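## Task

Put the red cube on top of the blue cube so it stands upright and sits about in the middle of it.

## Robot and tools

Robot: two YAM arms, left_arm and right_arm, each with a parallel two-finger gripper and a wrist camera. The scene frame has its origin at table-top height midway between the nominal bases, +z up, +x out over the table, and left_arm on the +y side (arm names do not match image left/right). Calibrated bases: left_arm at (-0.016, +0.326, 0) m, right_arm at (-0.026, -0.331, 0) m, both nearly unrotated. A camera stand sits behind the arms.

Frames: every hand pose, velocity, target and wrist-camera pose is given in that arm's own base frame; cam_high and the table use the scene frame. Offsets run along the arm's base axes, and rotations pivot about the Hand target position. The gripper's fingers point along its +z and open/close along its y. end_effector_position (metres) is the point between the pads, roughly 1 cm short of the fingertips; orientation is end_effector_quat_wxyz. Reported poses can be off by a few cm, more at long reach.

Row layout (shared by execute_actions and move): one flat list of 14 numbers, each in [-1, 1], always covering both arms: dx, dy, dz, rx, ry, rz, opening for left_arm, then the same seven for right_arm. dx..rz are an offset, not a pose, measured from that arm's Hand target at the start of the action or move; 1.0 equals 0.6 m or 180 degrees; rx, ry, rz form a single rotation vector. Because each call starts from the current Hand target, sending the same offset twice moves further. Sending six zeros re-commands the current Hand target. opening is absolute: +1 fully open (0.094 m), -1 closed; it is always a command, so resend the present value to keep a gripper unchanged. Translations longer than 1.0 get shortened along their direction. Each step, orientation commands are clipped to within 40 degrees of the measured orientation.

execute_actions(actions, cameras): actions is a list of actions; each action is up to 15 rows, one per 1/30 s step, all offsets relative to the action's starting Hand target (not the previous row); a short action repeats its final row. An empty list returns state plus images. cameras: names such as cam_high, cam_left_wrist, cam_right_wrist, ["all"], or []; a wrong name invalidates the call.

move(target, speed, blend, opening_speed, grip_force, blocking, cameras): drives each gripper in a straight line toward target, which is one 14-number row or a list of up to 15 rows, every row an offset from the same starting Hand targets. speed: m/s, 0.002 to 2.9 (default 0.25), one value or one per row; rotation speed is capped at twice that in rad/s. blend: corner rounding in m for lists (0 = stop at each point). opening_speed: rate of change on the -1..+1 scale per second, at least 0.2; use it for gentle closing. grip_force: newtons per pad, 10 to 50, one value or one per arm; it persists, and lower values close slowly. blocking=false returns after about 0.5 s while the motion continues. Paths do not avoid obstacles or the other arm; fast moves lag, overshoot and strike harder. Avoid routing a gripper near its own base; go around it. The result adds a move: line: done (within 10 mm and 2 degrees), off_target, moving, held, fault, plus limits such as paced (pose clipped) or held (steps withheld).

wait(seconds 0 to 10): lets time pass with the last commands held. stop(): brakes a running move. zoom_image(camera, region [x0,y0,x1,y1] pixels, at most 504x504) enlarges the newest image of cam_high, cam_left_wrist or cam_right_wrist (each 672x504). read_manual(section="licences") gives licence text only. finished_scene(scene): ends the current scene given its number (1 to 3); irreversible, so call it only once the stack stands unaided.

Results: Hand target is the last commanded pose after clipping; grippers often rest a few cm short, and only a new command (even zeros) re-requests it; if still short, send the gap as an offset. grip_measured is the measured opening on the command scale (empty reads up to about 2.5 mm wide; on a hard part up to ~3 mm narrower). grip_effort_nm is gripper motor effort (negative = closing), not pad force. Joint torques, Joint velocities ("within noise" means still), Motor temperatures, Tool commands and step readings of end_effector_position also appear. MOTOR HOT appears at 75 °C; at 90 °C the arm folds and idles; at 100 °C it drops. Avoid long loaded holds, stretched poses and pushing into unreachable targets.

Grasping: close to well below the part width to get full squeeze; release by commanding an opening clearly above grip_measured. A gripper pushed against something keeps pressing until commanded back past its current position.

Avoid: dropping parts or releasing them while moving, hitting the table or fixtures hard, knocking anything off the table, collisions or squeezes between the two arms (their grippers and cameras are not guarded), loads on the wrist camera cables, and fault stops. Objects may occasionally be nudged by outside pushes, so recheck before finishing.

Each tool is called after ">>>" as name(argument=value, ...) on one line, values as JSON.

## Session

>>> execute_actions(actions=[])

>>> zoom_image(camera="cam_high", region=[180, 90, 540, 360])

Scene clock: 0.00 s.
left_arm: end_effector_position=(+0.4005, +0.0268, +0.1108) grip_measured=-0.225 grip_effort_nm=n/a end_effector_quat_wxyz=(+0.595, -0.082, +0.799, +0.034) | right_arm: end_effector_position=(+0.3848, -0.0335, +0.1128) grip_measured=-0.989 grip_effort_nm=n/a end_effector_quat_wxyz=(+0.617, +0.109, +0.777, -0.058)
Joint positions: left_arm=[-0.007 1.523 0.376 0.85 -0.159 -0.094 0.036] | right_arm=[0.028 1.522 0.294 0.986 0.254 0.106 0.001]
Joint velocities: within noise
Joint torques (N m): no reading
Motor temperatures (°C): left_arm=[26 27 26 24 22 23 26] | right_arm=[25 22 28 28 24 25 23]
Heat: left arm: 27 °C; right arm: 28 °C.
Hand target: left_arm +0.4019, +0.0270, +0.1146; +0.598, -0.082, +0.796, +0.034 | right_arm +0.3866, -0.0337, +0.1181; +0.622, +0.109, +0.773, -0.058
Tool commands: left_gripper/opening=-0.225354 right_gripper/opening=-1.0
camera_calibration:
cam_left_wrist: T_world_to_cam=[[0.166782, -0.984786, 0.0487848, -0.0467999], [-0.658074, -0.148022, -0.73826, 0.383997], [0.73425, 0.0910243, -0.672749, -0.1292], [0, 0, 0, 1]] pos_world=[0.355369, 0.0225126, 0.198854]
cam_right_wrist: T_world_to_cam=[[-0.229892, -0.972009, -0.0484695, 0.0617215], [-0.603637, 0.181479, -0.77633, 0.363094], [0.763395, -0.149214, -0.628461, -0.139766], [0, 0, 0, 1]] pos_world=[0.340063, -0.0267551, 0.197035]

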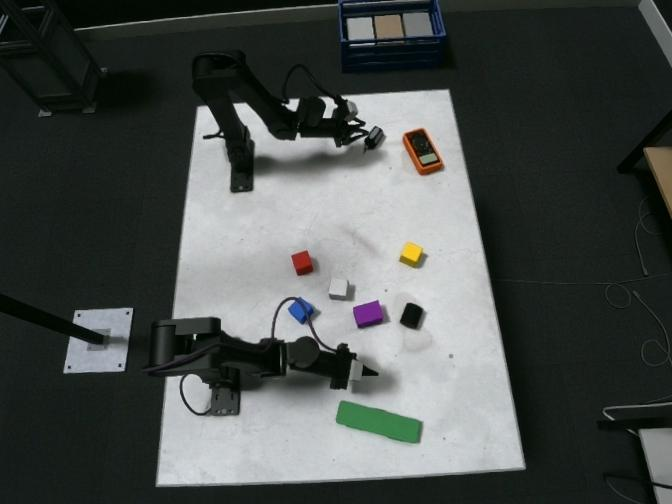

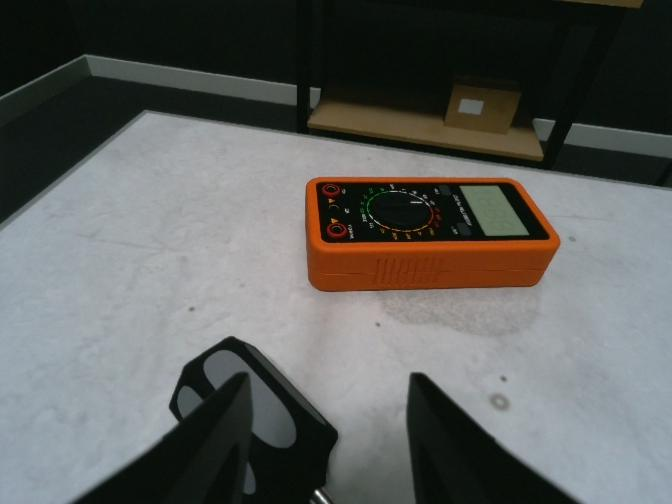

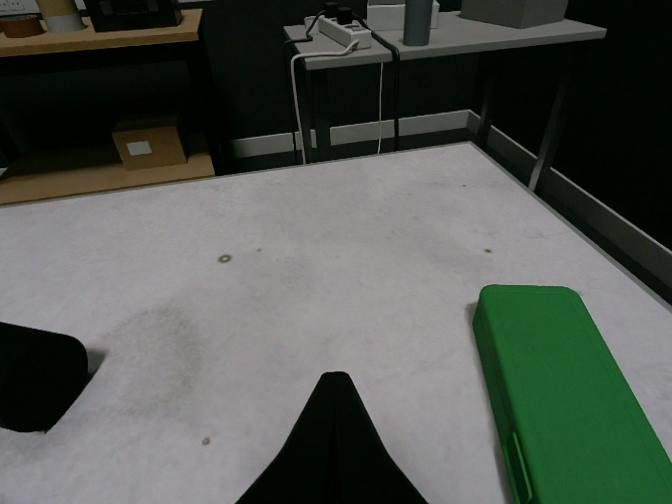

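Scaled by 1.400 from the camera's 672x504 image, which has a finer 960x720 frame.

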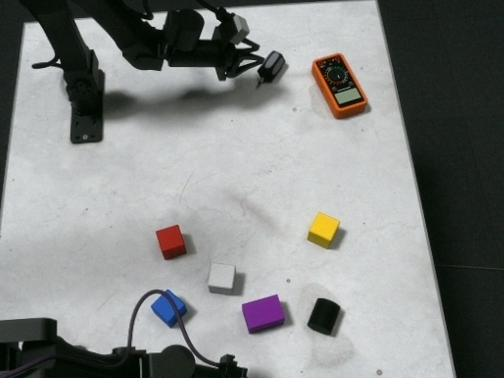

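>>> move(target=[[0,0,0,0,0,0,-0.225,-0.08,0.06,0.15,0,0,0,-1],[0,0,0,0,0,0,-0.225,-0.334,0.408,0.16,-0.0516,0.2648,0.2359,0.49]], blend=[0.03,0], cameras=["cam_right_wrist"])

Scene clock: 19.57 s.
left_arm: end_effector_position=(+0.4005, +0.0268, +0.1108) grip_measured=-0.225 grip_effort_nm=0.01 end_effector_quat_wxyz=(+0.595, -0.082, +0.799, +0.034) | right_arm: end_effector_position=(+0.1855, +0.2080, +0.2064) grip_measured=+0.488 grip_effort_nm=0.13 end_effector_quat_wxyz=(+0.246, -0.254, +0.933, +0.061)
Joint positions: left_arm=[-0.007 1.523 0.376 0.85 -0.159 -0.094 0.036] | right_arm=[0.985 1.189 1.2 -1.118 0.227 0.4 0.07]
Joint torques (N m): left_arm=[-0.01 -5.26 5.64 2.57 -0.06 -0.04] | right_arm=[0.34 -3.02 8.4 0.68 0.1 0.11]
Heat: left arm: 28 °C; right arm: 30 °C.
Hand target: left_arm +0.4019, +0.0270, +0.1146; +0.599, -0.082, +0.796, +0.034 | right_arm +0.1861, +0.2111, +0.2141; +0.250, -0.250, +0.933, +0.067
Off the commanded pose: left_arm 0.004 m, 0 deg | right_arm 0.008 m, 1 deg.
move: done; blend cut to 0 m at target 1
camera_calibration:
cam_right_wrist: T_world_to_cam=[[0.507185, -0.861837, -0.000677601, 0.0856309], [-0.859959, -0.506027, -0.0663912, 0.315588], [0.0568755, 0.0342553, -0.997793, 0.276355], [0, 0, 0, 1]] pos_world=[0.212244, 0.224029, 0.296756]
Images, in order (width x height): cam_right_wrist 672x504.

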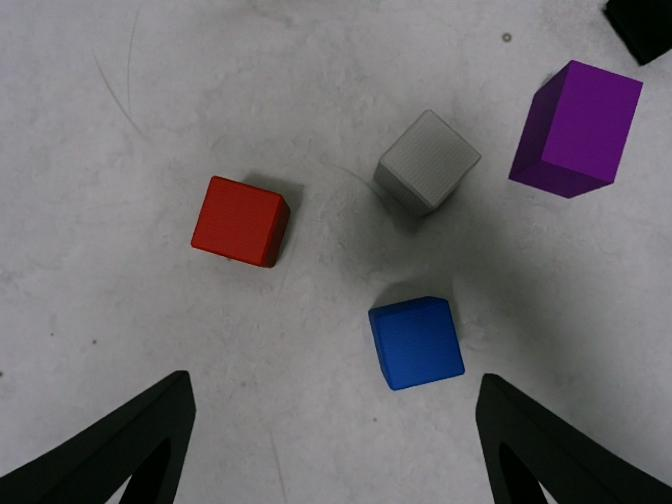

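>>> move(target=[0,0,0,0,0,0,-0.225,0.042,0.1423,-0.187,-0.0641,0.1544,-0.0809,0.49], cameras=["cam_right_wrist"])

Scene clock: 34.83 s.
left_arm: end_effector_position=(+0.4005, +0.0268, +0.1108) grip_measured=-0.225 grip_effort_nm=0.01 end_effector_quat_wxyz=(+0.595, -0.082, +0.799, +0.034) | right_arm: end_effector_position=(+0.2079, +0.2943, +0.0988) grip_measured=+0.488 grip_effort_nm=0.13 end_effector_quat_wxyz=(+0.000, -0.139, +0.990, -0.002)
Joint positions: left_arm=[-0.007 1.523 0.376 0.85 -0.159 -0.094 0.036] | right_arm=[0.954 1.917 1.607 -1.264 0.003 0.675 0.07]
Joint torques (N m): left_arm=[-0.02 -5.24 5.64 2.57 -0.07 -0.03] | right_arm=[-0.53 -8.25 7.72 -0.2 -0.01 0.12]
Motor temperatures (°C): left_arm=[25 28 28 29 22 23 26] | right_arm=[25 23 30 30 24 25 23]
Heat: left arm: 29 °C; right arm: 30 °C.
Hand target: left_arm +0.4019, +0.0270, +0.1146; +0.599, -0.082, +0.796, +0.034 | right_arm +0.2113, +0.2965, +0.1019; +0.000, -0.131, +0.991, +0.000
Off the commanded pose: left_arm 0.004 m, 0 deg | right_arm 0.005 m, 1 deg.
move: done
camera_calibration:
cam_right_wrist: T_world_to_cam=[[0.272977, -0.961986, -0.00811266, 0.227481], [-0.866552, -0.249542, 0.432223, 0.248077], [-0.417817, -0.110957, -0.90173, 0.296692], [0, 0, 0, 1]] pos_world=[0.276837, 0.313659, 0.162157]
Images, in order (width x height): cam_right_wrist 672x504.

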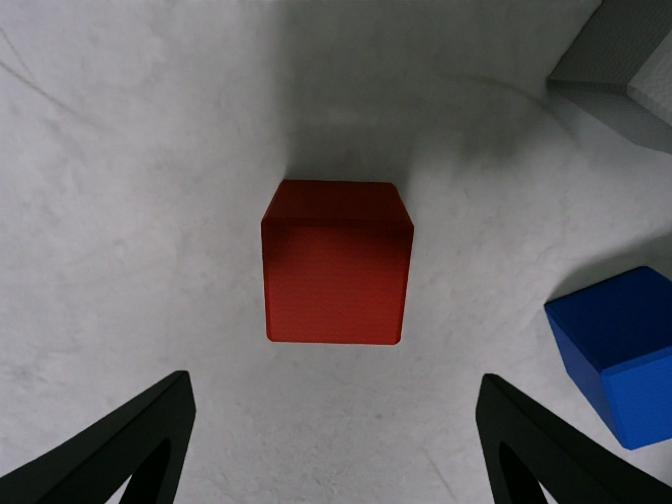

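>>> move(target=[0,0,0,0,0,0,-0.225,0,0,-0.132,0,0,0,0.49], speed=0.1, cameras=["cam_right_wrist"])

Scene clock: 45.17 s.
left_arm: end_effector_position=(+0.4005, +0.0268, +0.1108) grip_measured=-0.225 grip_effort_nm=0.01 end_effector_quat_wxyz=(+0.595, -0.082, +0.799, +0.034) | right_arm: end_effector_position=(+0.2099, +0.2973, +0.0287) grip_measured=+0.488 grip_effort_nm=0.13 end_effector_quat_wxyz=(+0.003, -0.139, +0.990, +0.002)
Joint positions: left_arm=[-0.007 1.523 0.376 0.85 -0.159 -0.094 0.036] | right_arm=[0.954 1.976 1.404 -0.993 0.002 0.676 0.07]
Joint torques (N m): left_arm=[-0.01 -5.26 5.64 2.57 -0.07 -0.03] | right_arm=[-0.51 -8.28 4.68 0.08 -0.01 0.11]
Heat: left arm: 30 °C; right arm: 30 °C.
Hand target: left_arm +0.4019, +0.0270, +0.1146; +0.599, -0.082, +0.796, +0.034 | right_arm +0.2113, +0.2966, +0.0227; +0.000, -0.131, +0.991, +0.000
Off the commanded pose: left_arm 0.004 m, 0 deg | right_arm 0.006 m, 1 deg.
move: done
camera_calibration:
cam_right_wrist: T_world_to_cam=[[0.272601, -0.962019, -0.0144132, 0.229558], [-0.868678, -0.252537, 0.426174, 0.28236], [-0.413628, -0.103655, -0.904526, 0.231699], [0, 0, 0, 1]] pos_world=[0.278539, 0.316162, 0.0925517]
Images, in order (width x height): cam_right_wrist 672x504.

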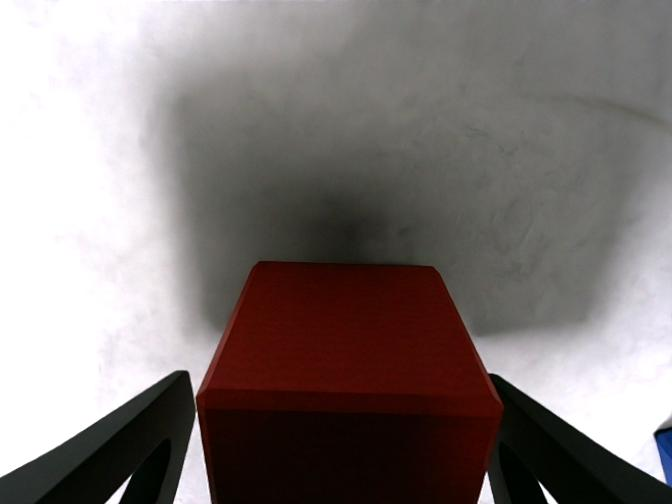

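>>> move(target=[0,0,0,0,0,0,-0.225,0,0,0,0,0,0,-0.22], opening_speed=0.5, cameras=["cam_right_wrist"])

Scene clock: 50.10 s.
left_arm: end_effector_position=(+0.4005, +0.0268, +0.1108) grip_measured=-0.225 grip_effort_nm=0.01 end_effector_quat_wxyz=(+0.595, -0.082, +0.799, +0.034) | right_arm: end_effector_position=(+0.2100, +0.2974, +0.0287) grip_measured=+0.013 grip_effort_nm=-0.98 end_effector_quat_wxyz=(+0.003, -0.139, +0.990, +0.002)
Joint positions: left_arm=[-0.007 1.523 0.376 0.85 -0.159 -0.094 0.036] | right_arm=[0.954 1.976 1.404 -0.992 0.002 0.676 0.048]
Joint torques (N m): left_arm=[-0.02 -5.26 5.64 2.57 -0.07 -0.04] | right_arm=[-0.51 -8.28 4.7 0.09 -0.01 0.11]
Heat: left arm: 30 °C; right arm: 29 °C.
Hand target: left_arm +0.4019, +0.0270, +0.1146; +0.599, -0.082, +0.796, +0.034 | right_arm +0.2113, +0.2965, +0.0227; +0.000, -0.131, +0.991, +0.000
Off the commanded pose: left_arm 0.004 m, 0 deg | right_arm 0.006 m, 1 deg.
move: done
camera_calibration:
cam_right_wrist: T_world_to_cam=[[0.272619, -0.962006, -0.0149372, 0.229667], [-0.868853, -0.252829, 0.425643, 0.282663], [-0.413248, -0.10306, -0.904768, 0.231478], [0, 0, 0, 1]] pos_world=[0.278639, 0.316263, 0.0925512]
Images, in order (width x height): cam_right_wrist 672x504.

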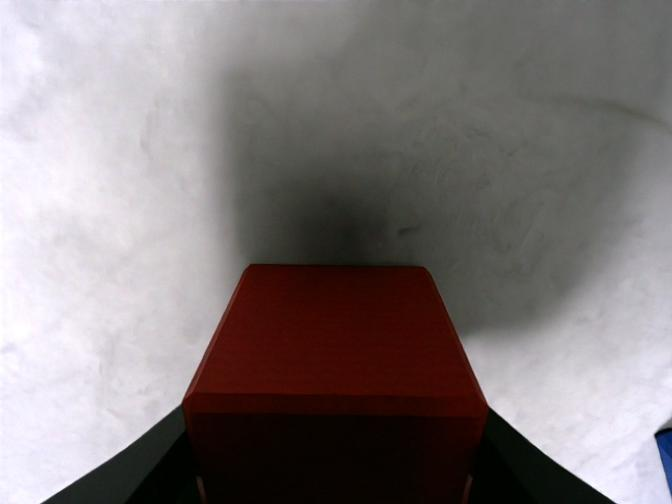

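>>> move(target=[[0,0,0,0,0,0,-0.225,0,0,0.13,0,0,0,-0.22],[0,0,0,0,0,0,-0.225,-0.0172,-0.2358,0.16,0,0,0.148,-0.22]], blend=[0.02,0], speed=0.2, cameras=["cam_right_wrist","cam_high"])

>>> zoom_image(camera="cam_high", region=[250, 260, 350, 350])

Scene clock: 60.37 s.
left_arm: end_effector_position=(+0.4005, +0.0268, +0.1108) grip_measured=-0.225 grip_effort_nm=0.01 end_effector_quat_wxyz=(+0.595, -0.082, +0.799, +0.034) | right_arm: end_effector_position=(+0.2040, +0.1582, +0.1147) grip_measured=+0.013 grip_effort_nm=-0.99 end_effector_quat_wxyz=(-0.004, -0.354, +0.935, -0.002)
Joint positions: left_arm=[-0.007 1.523 0.376 0.85 -0.159 -0.094 0.036] | right_arm=[0.657 1.529 1.221 -1.272 0.002 -0.065 0.048]
Joint torques (N m): left_arm=[-0.02 -5.24 5.64 2.57 -0.06 -0.04] | right_arm=[-0.43 -7.71 4.62 -0.17 -0.01 -0.1]
Heat: left arm: 31 °C; right arm: 29 °C.
Hand target: left_arm +0.4019, +0.0270, +0.1146; +0.599, -0.082, +0.796, +0.034 | right_arm +0.2010, +0.1550, +0.1187; +0.000, -0.356, +0.934, +0.000
Off the commanded pose: left_arm 0.004 m, 0 deg | right_arm 0.006 m, 1 deg.
move: done
camera_calibration:
cam_right_wrist: T_world_to_cam=[[0.65935, -0.751766, -0.0103178, -0.0139855], [-0.67215, -0.595559, 0.439913, 0.218062], [-0.336856, -0.283121, -0.897981, 0.304611], [0, 0, 0, 1]] pos_world=[0.258402, 0.205597, 0.177463]
Images, in order (width x height): cam_high 672x504, cam_right_wrist 672x504.

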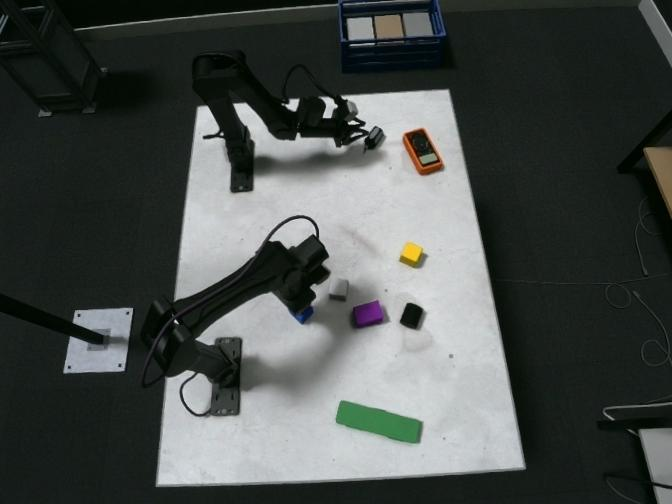

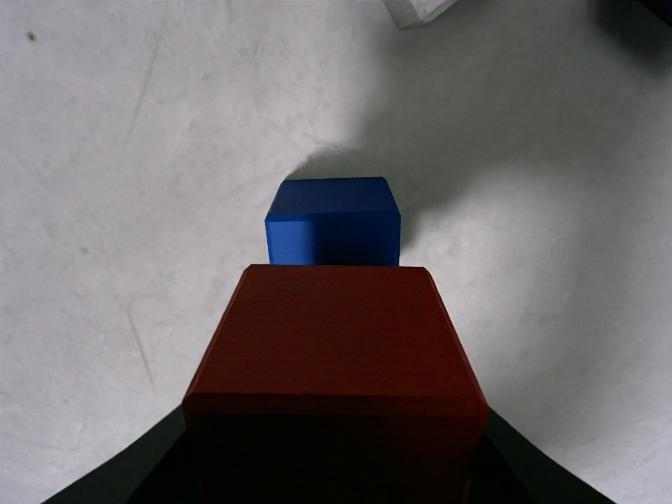

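Scaled by 5.040 from the camera's 672x504 image, which has a finer 960x720 frame.

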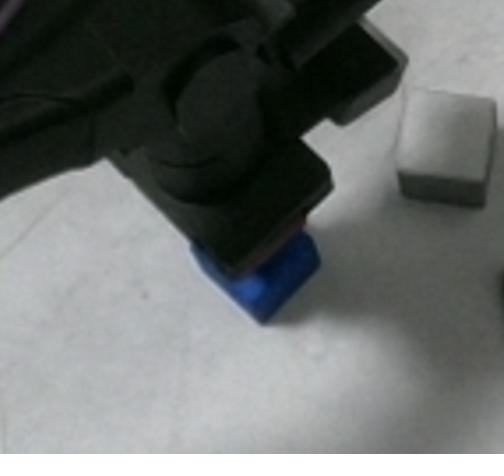

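>>> move(target=[0,0,0,0,0,0,-0.225,-0.005,-0.002,-0.056,0,0,0,-0.22], speed=0.08, cameras=["cam_right_wrist"])

Scene clock: 69.70 s.
left_arm: end_effector_position=(+0.4005, +0.0268, +0.1108) grip_measured=-0.225 grip_effort_nm=0.00 end_effector_quat_wxyz=(+0.595, -0.082, +0.799, +0.034) | right_arm: end_effector_position=(+0.1964, +0.1524, +0.0817) grip_measured=+0.013 grip_effort_nm=-0.99 end_effector_quat_wxyz=(-0.014, -0.354, +0.935, -0.005)
Joint positions: left_arm=[-0.007 1.523 0.376 0.85 -0.159 -0.094 0.036] | right_arm=[0.657 1.529 1.089 -1.16 0.002 -0.066 0.048]
Joint torques (N m): left_arm=[-0.02 -5.26 5.64 2.57 -0.07 -0.04] | right_arm=[-0.1 -7.36 4.66 0.09 -0.01 -0.06]
Heat: left arm: 31 °C; right arm: 29 °C.
Hand target: left_arm +0.4019, +0.0270, +0.1146; +0.599, -0.082, +0.796, +0.034 | right_arm +0.1979, +0.1538, +0.0850; +0.000, -0.356, +0.934, +0.000
Off the commanded pose: left_arm 0.004 m, 0 deg | right_arm 0.004 m, 2 deg.
move: done
camera_calibration:
cam_right_wrist: T_world_to_cam=[[0.659708, -0.751432, -0.011646, -0.0137908], [-0.664416, -0.590415, 0.458216, 0.220157], [-0.351194, -0.294551, -0.888765, 0.274558], [0, 0, 0, 1]] pos_world=[0.251797, 0.200492, 0.142977]
Images, in order (width x height): cam_right_wrist 672x504.

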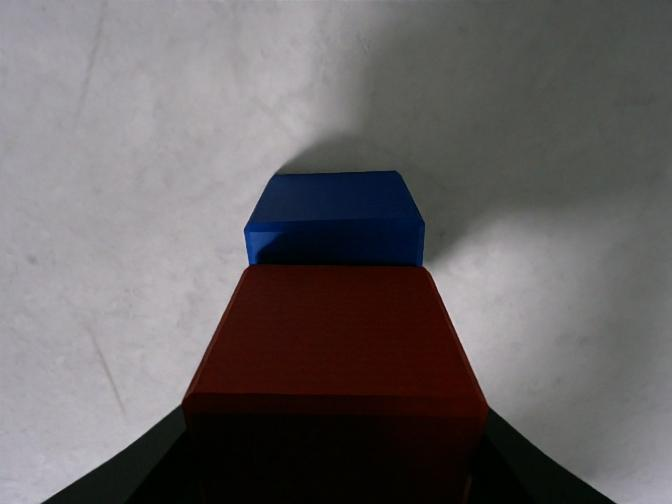

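>>> move(target=[0,0,0,0,0,0,-0.225,0.0095,0.0075,0.002,0.006,-0.007,0,-0.22], speed=0.05, cameras=["cam_right_wrist"])

Scene clock: 75.90 s.
left_arm: end_effector_position=(+0.4005, +0.0268, +0.1108) grip_measured=-0.225 grip_effort_nm=0.01 end_effector_quat_wxyz=(+0.595, -0.082, +0.799, +0.034) | right_arm: end_effector_position=(+0.2012, +0.1560, +0.0816) grip_measured=+0.013 grip_effort_nm=-0.99 end_effector_quat_wxyz=(-0.002, -0.354, +0.935, -0.002)
Joint positions: left_arm=[-0.007 1.523 0.376 0.85 -0.159 -0.094 0.036] | right_arm=[0.657 1.529 1.089 -1.136 0.002 -0.066 0.048]
Joint torques (N m): left_arm=[-0.01 -5.26 5.64 2.57 -0.06 -0.04] | right_arm=[-0.18 -7.47 5 0.07 -0.03 -0.07]
Heat: left arm: 31 °C; right arm: 29 °C.
Hand target: left_arm +0.4019, +0.0270, +0.1146; +0.599, -0.082, +0.796, +0.034 | right_arm +0.2036, +0.1583, +0.0862; +0.014, -0.356, +0.934, +0.005
Off the commanded pose: left_arm 0.004 m, 0 deg | right_arm 0.006 m, 2 deg.
move: done
camera_calibration:
cam_right_wrist: T_world_to_cam=[[0.659943, -0.751247, -0.010126, -0.0143602], [-0.672908, -0.597012, 0.436775, 0.23005], [-0.334171, -0.281433, -0.899514, 0.272687], [0, 0, 0, 1]] pos_world=[0.255403, 0.203297, 0.14466]
Images, in order (width x height): cam_right_wrist 672x504.

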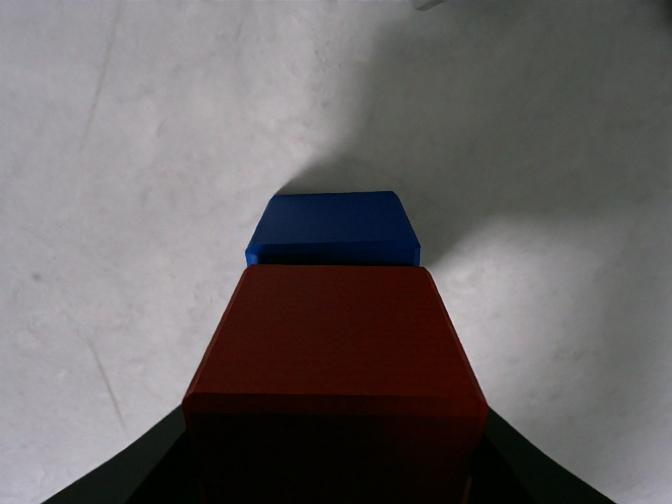

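>>> move(target=[0,0,0,0,0,0,-0.225,0.002,0.002,-0.008,0.001,-0.001,0,-0.22], speed=0.03)

Scene clock: 80.93 s.
left_arm: end_effector_position=(+0.4005, +0.0268, +0.1108) grip_measured=-0.225 grip_effort_nm=0.00 end_effector_quat_wxyz=(+0.595, -0.082, +0.799, +0.034) | right_arm: end_effector_position=(+0.2037, +0.1580, +0.0792) grip_measured=+0.013 grip_effort_nm=-0.98 end_effector_quat_wxyz=(+0.005, -0.354, +0.935, +0.000)
Joint positions: left_arm=[-0.007 1.523 0.376 0.85 -0.159 -0.094 0.036] | right_arm=[0.657 1.529 1.079 -1.111 0.002 -0.066 0.048]
Joint torques (N m): left_arm=[-0.02 -5.24 5.64 2.57 -0.06 -0.04] | right_arm=[-0.14 -7.01 4.67 0.13 -0.04 -0.06]
Heat: left arm: 32 °C; right arm: 29 °C.
Hand target: left_arm +0.4019, +0.0270, +0.1146; +0.599, -0.082, +0.796, +0.034 | right_arm +0.2049, +0.1595, +0.0815; +0.016, -0.356, +0.934, +0.006
Off the commanded pose: left_arm 0.004 m, 0 deg | right_arm 0.003 m, 1 deg.
move: done

>>> move(target=[0,0,0,0,0,0,-0.225,-0.006,-0.005,-0.006,0,0,0,-0.22], speed=0.03)

Scene clock: 84.70 s.
left_arm: end_effector_position=(+0.4005, +0.0268, +0.1108) grip_measured=-0.225 grip_effort_nm=0.01 end_effector_quat_wxyz=(+0.595, -0.082, +0.799, +0.034) | right_arm: end_effector_position=(+0.2021, +0.1569, +0.0769) grip_measured=+0.013 grip_effort_nm=-0.99 end_effector_quat_wxyz=(+0.008, -0.354, +0.935, +0.002)
Joint positions: left_arm=[-0.007 1.523 0.376 0.85 -0.159 -0.094 0.036] | right_arm=[0.657 1.517 1.057 -1.095 0.001 -0.066 0.048]
Joint torques (N m): left_arm=[-0.02 -5.24 5.64 2.57 -0.06 -0.04] | right_arm=[-0.2 -7.1 4.1 0.1 -0.02 -0.07]
Heat: left arm: 32 °C; right arm: 29 °C.
Hand target: left_arm +0.4019, +0.0270, +0.1146; +0.599, -0.082, +0.796, +0.034 | right_arm +0.2013, +0.1566, +0.0779; +0.016, -0.356, +0.934, +0.006
Off the commanded pose: left_arm 0.004 m, 0 deg | right_arm 0.001 m, 1 deg.
move: done

>>> move(target=[0,0,0,0,0,0,-0.225,-0.002,-0.001,-0.005,-0.003,0.0035,0,-0.22], speed=0.03, cameras=["cam_right_wrist"])

Scene clock: 88.33 s.
left_arm: end_effector_position=(+0.4005, +0.0268, +0.1108) grip_measured=-0.225 grip_effort_nm=0.00 end_effector_quat_wxyz=(+0.595, -0.082, +0.799, +0.034) | right_arm: end_effector_position=(+0.2021, +0.1569, +0.0769) grip_measured=+0.013 grip_effort_nm=-0.98 end_effector_quat_wxyz=(+0.008, -0.354, +0.935, +0.002)
Joint positions: left_arm=[-0.007 1.523 0.376 0.85 -0.159 -0.094 0.036] | right_arm=[0.657 1.517 1.057 -1.095 0.001 -0.066 0.048]
Joint torques (N m): left_arm=[-0.02 -5.24 5.64 2.57 -0.06 -0.04] | right_arm=[-0.05 -6.22 3.97 0.08 -0.02 -0.05]
Heat: left arm: 32 °C; right arm: 29 °C.
Hand target: left_arm +0.4019, +0.0270, +0.1146; +0.599, -0.082, +0.796, +0.034 | right_arm +0.2001, +0.1560, +0.0749; +0.009, -0.356, +0.934, +0.004
Off the commanded pose: left_arm 0.004 m, 0 deg | right_arm 0.003 m, 0 deg.
move: done
camera_calibration:
cam_right_wrist: T_world_to_cam=[[0.660151, -0.751073, -0.00945988, -0.0145188], [-0.680147, -0.603061, 0.416794, 0.23717], [-0.318748, -0.268713, -0.908952, 0.264517], [0, 0, 0, 1]] pos_world=[0.255209, 0.203202, 0.141445]
Images, in order (width x height): cam_right_wrist 672x504.

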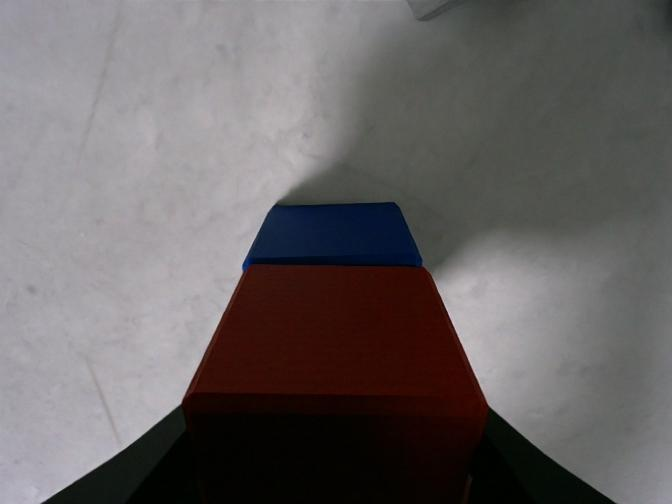

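>>> move(target=[0,0,0,0,0,0,-0.225,-0.001,-0.0005,-0.005,0,0,0,-0.22], speed=0.03)

Scene clock: 91.27 s.
left_arm: end_effector_position=(+0.4005, +0.0268, +0.1108) grip_measured=-0.225 grip_effort_nm=0.01 end_effector_quat_wxyz=(+0.595, -0.082, +0.799, +0.034) | right_arm: end_effector_position=(+0.2019, +0.1568, +0.0766) grip_measured=+0.013 grip_effort_nm=-0.99 end_effector_quat_wxyz=(+0.009, -0.354, +0.935, +0.002)
Joint positions: left_arm=[-0.007 1.523 0.376 0.85 -0.159 -0.094 0.036] | right_arm=[0.657 1.514 1.054 -1.092 0.001 -0.066 0.048]
Joint torques (N m): left_arm=[-0.02 -5.26 5.64 2.57 -0.06 -0.04] | right_arm=[0.01 -5.98 3.33 0.18 -0.02 -0.05]
Heat: left arm: 32 °C; right arm: 29 °C.
Hand target: left_arm +0.4019, +0.0270, +0.1146; +0.599, -0.082, +0.796, +0.034 | right_arm +0.1994, +0.1557, +0.0719; +0.009, -0.356, +0.934, +0.003
Off the commanded pose: left_arm 0.004 m, 0 deg | right_arm 0.005 m, 0 deg.
move: done

>>> move(target=[0,0,0,0,0,0,-0.225,-0.001,-0.0005,-0.006,-0.001,0.001,0,-0.22], speed=0.03, cameras=["cam_right_wrist","cam_high"])

>>> zoom_image(camera="cam_high", region=[270, 270, 340, 340])

Scene clock: 95.13 s.
left_arm: end_effector_position=(+0.4005, +0.0268, +0.1108) grip_measured=-0.225 grip_effort_nm=0.01 end_effector_quat_wxyz=(+0.595, -0.082, +0.799, +0.034) | right_arm: end_effector_position=(+0.2019, +0.1568, +0.0764) grip_measured=+0.013 grip_effort_nm=-0.99 end_effector_quat_wxyz=(+0.011, -0.354, +0.935, +0.003)
Joint positions: left_arm=[-0.007 1.523 0.376 0.85 -0.159 -0.094 0.036] | right_arm=[0.657 1.51 1.049 -1.087 0.001 -0.066 0.048]
Joint torques (N m): left_arm=[-0.02 -5.26 5.64 2.57 -0.06 -0.03] | right_arm=[0.06 -5.35 2.86 0.25 -0.02 -0.04]
Heat: left arm: 32 °C; right arm: 29 °C.
Hand target: left_arm +0.4019, +0.0270, +0.1146; +0.599, -0.082, +0.796, +0.034 | right_arm +0.1989, +0.1554, +0.0683; +0.007, -0.356, +0.934, +0.003
Off the commanded pose: left_arm 0.004 m, 0 deg | right_arm 0.009 m, 1 deg.
move: done
camera_calibration:
cam_right_wrist: T_world_to_cam=[[0.660173, -0.751059, -0.00905976, -0.0145546], [-0.68218, -0.60459, 0.411218, 0.238209], [-0.314327, -0.265295, -0.911492, 0.262787], [0, 0, 0, 1]] pos_world=[0.254711, 0.202804, 0.14144]
Images, in order (width x height): cam_high 672x504, cam_right_wrist 672x504.

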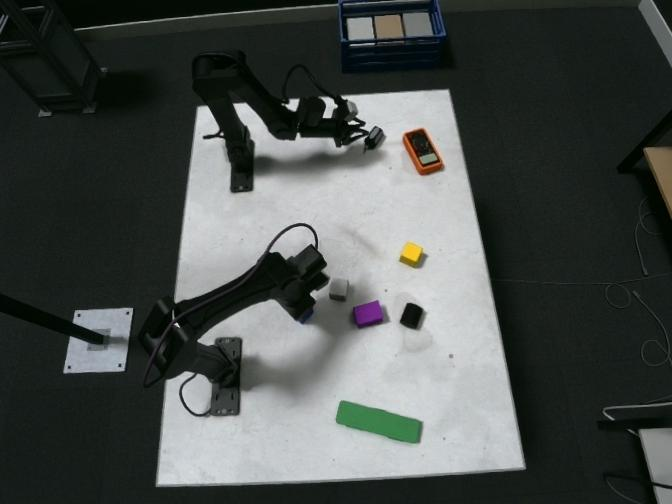

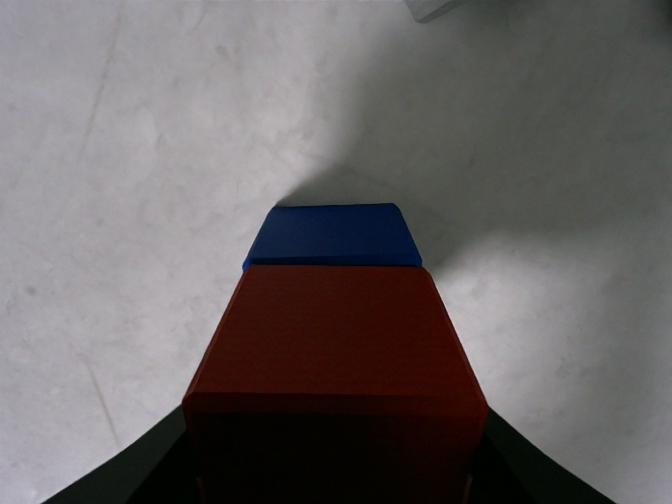

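Scaled by 7.200 from the camera's 672x504 image, which has a finer 960x720 frame.

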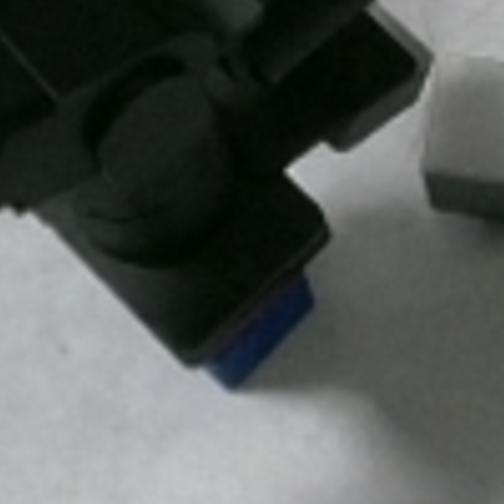

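>>> move(target=[[0,0,0,0,0,0,-0.225,0.001,0.001,0.01,-0.004,0.0045,0,-0.22],[0,0,0,0,0,0,-0.225,0.001,0.001,0.01,-0.004,0.0045,0,0.35]], speed=0.03, opening_speed=0.4, cameras=["cam_right_wrist"])

Scene clock: 101.23 s.
left_arm: end_effector_position=(+0.4005, +0.0268, +0.1108) grip_measured=-0.225 grip_effort_nm=0.00 end_effector_quat_wxyz=(+0.595, -0.082, +0.799, +0.034) | right_arm: end_effector_position=(+0.2004, +0.1556, +0.0748) grip_measured=+0.348 grip_effort_nm=0.13 end_effector_quat_wxyz=(+0.004, -0.354, +0.935, +0.001)
Joint positions: left_arm=[-0.007 1.523 0.376 0.85 -0.159 -0.094 0.036] | right_arm=[0.657 1.518 1.05 -1.095 0.001 -0.066 0.063]
Joint torques (N m): left_arm=[-0.02 -5.24 5.64 2.57 -0.06 -0.03] | right_arm=[0.2 -4.85 5.96 -0.16 0 -0.02]
Heat: left arm: 33 °C; right arm: 29 °C.
Hand target: left_arm +0.4019, +0.0270, +0.1146; +0.599, -0.082, +0.796, +0.034 | right_arm +0.1995, +0.1560, +0.0744; -0.002, -0.356, +0.934, -0.001
Off the commanded pose: left_arm 0.004 m, 0 deg | right_arm 0.001 m, 1 deg.
move: done
camera_calibration:
cam_right_wrist: T_world_to_cam=[[0.660062, -0.751144, -0.0100212, -0.014312], [-0.677481, -0.600989, 0.424066, 0.234784], [-0.324557, -0.273121, -0.905576, 0.263432], [0, 0, 0, 1]] pos_world=[0.254007, 0.2023, 0.13885]
Images, in order (width x height): cam_right_wrist 672x504.

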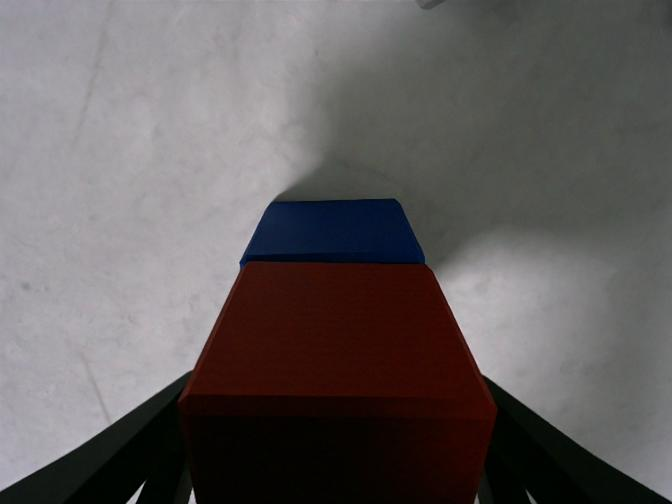

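>>> move(target=[[0,0,0,0,0,0,-0.225,0,0,0,0,0,0,0.85],[0,0,0,0,0,0,-0.225,0,0,0.18,0,0,0,0.85]], speed=[0.05,0.12], opening_speed=0.6, cameras=["cam_right_wrist","cam_high"])

>>> zoom_image(camera="cam_high", region=[270, 270, 340, 340])

Scene clock: 107.80 s.
left_arm: end_effector_position=(+0.4005, +0.0268, +0.1108) grip_measured=-0.225 grip_effort_nm=0.01 end_effector_quat_wxyz=(+0.595, -0.082, +0.799, +0.034) | right_arm: end_effector_position=(+0.1983, +0.1540, +0.1776) grip_measured=+0.848 grip_effort_nm=0.13 end_effector_quat_wxyz=(-0.005, -0.354, +0.935, -0.002)
Joint positions: left_arm=[-0.007 1.523 0.376 0.85 -0.159 -0.094 0.036] | right_arm=[0.657 1.518 1.461 -1.525 0.001 -0.066 0.087]
Joint torques (N m): left_arm=[-0.02 -5.26 5.64 2.57 -0.06 -0.04] | right_arm=[0.2 -5.22 7.27 -0.22 0 -0.03]
Heat: left arm: 33 °C; right arm: 29 °C.
Hand target: left_arm +0.4019, +0.0270, +0.1146; +0.599, -0.082, +0.796, +0.034 | right_arm +0.1995, +0.1560, +0.1823; -0.002, -0.356, +0.934, -0.001
Off the commanded pose: left_arm 0.004 m, 0 deg | right_arm 0.005 m, 1 deg.
move: done
camera_calibration:
cam_right_wrist: T_world_to_cam=[[0.659873, -0.751293, -0.0112476, -0.0128068], [-0.670723, -0.595722, 0.441867, 0.183371], [-0.338672, -0.284032, -0.89701, 0.358339], [0, 0, 0, 1]] pos_world=[0.252802, 0.201396, 0.240264]
Images, in order (width x height): cam_high 672x504, cam_right_wrist 672x504.

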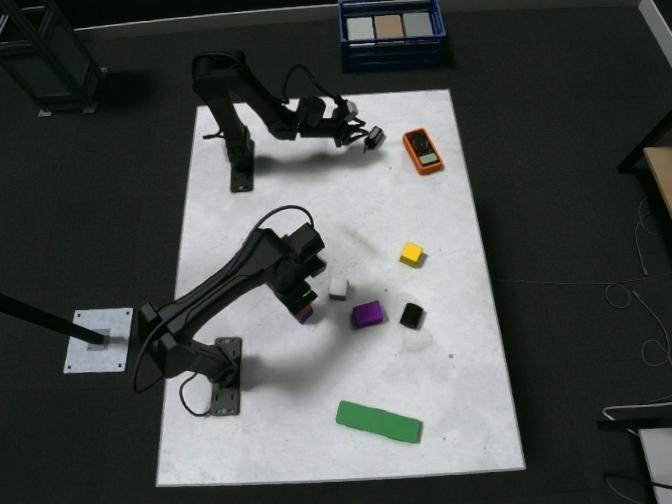

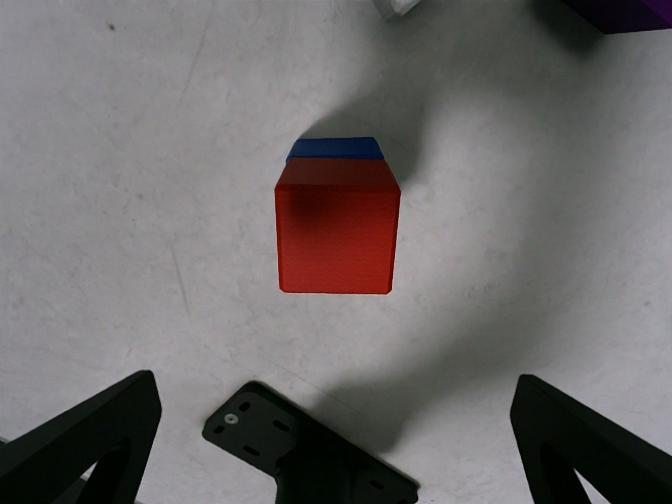

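Scaled by 7.200 from the camera's 672x504 image, which has a finer 960x720 frame.

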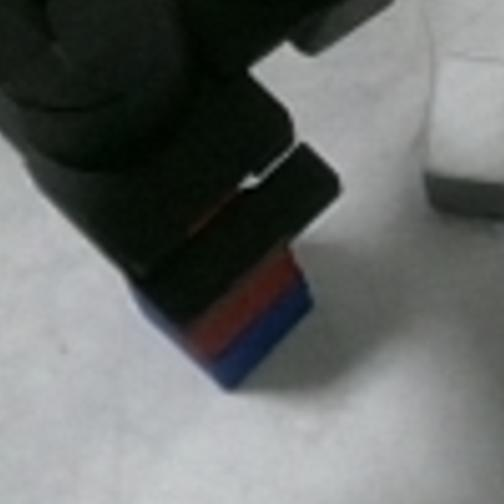

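>>> finished_scene(scene=3)

The scene is finished: the task was done.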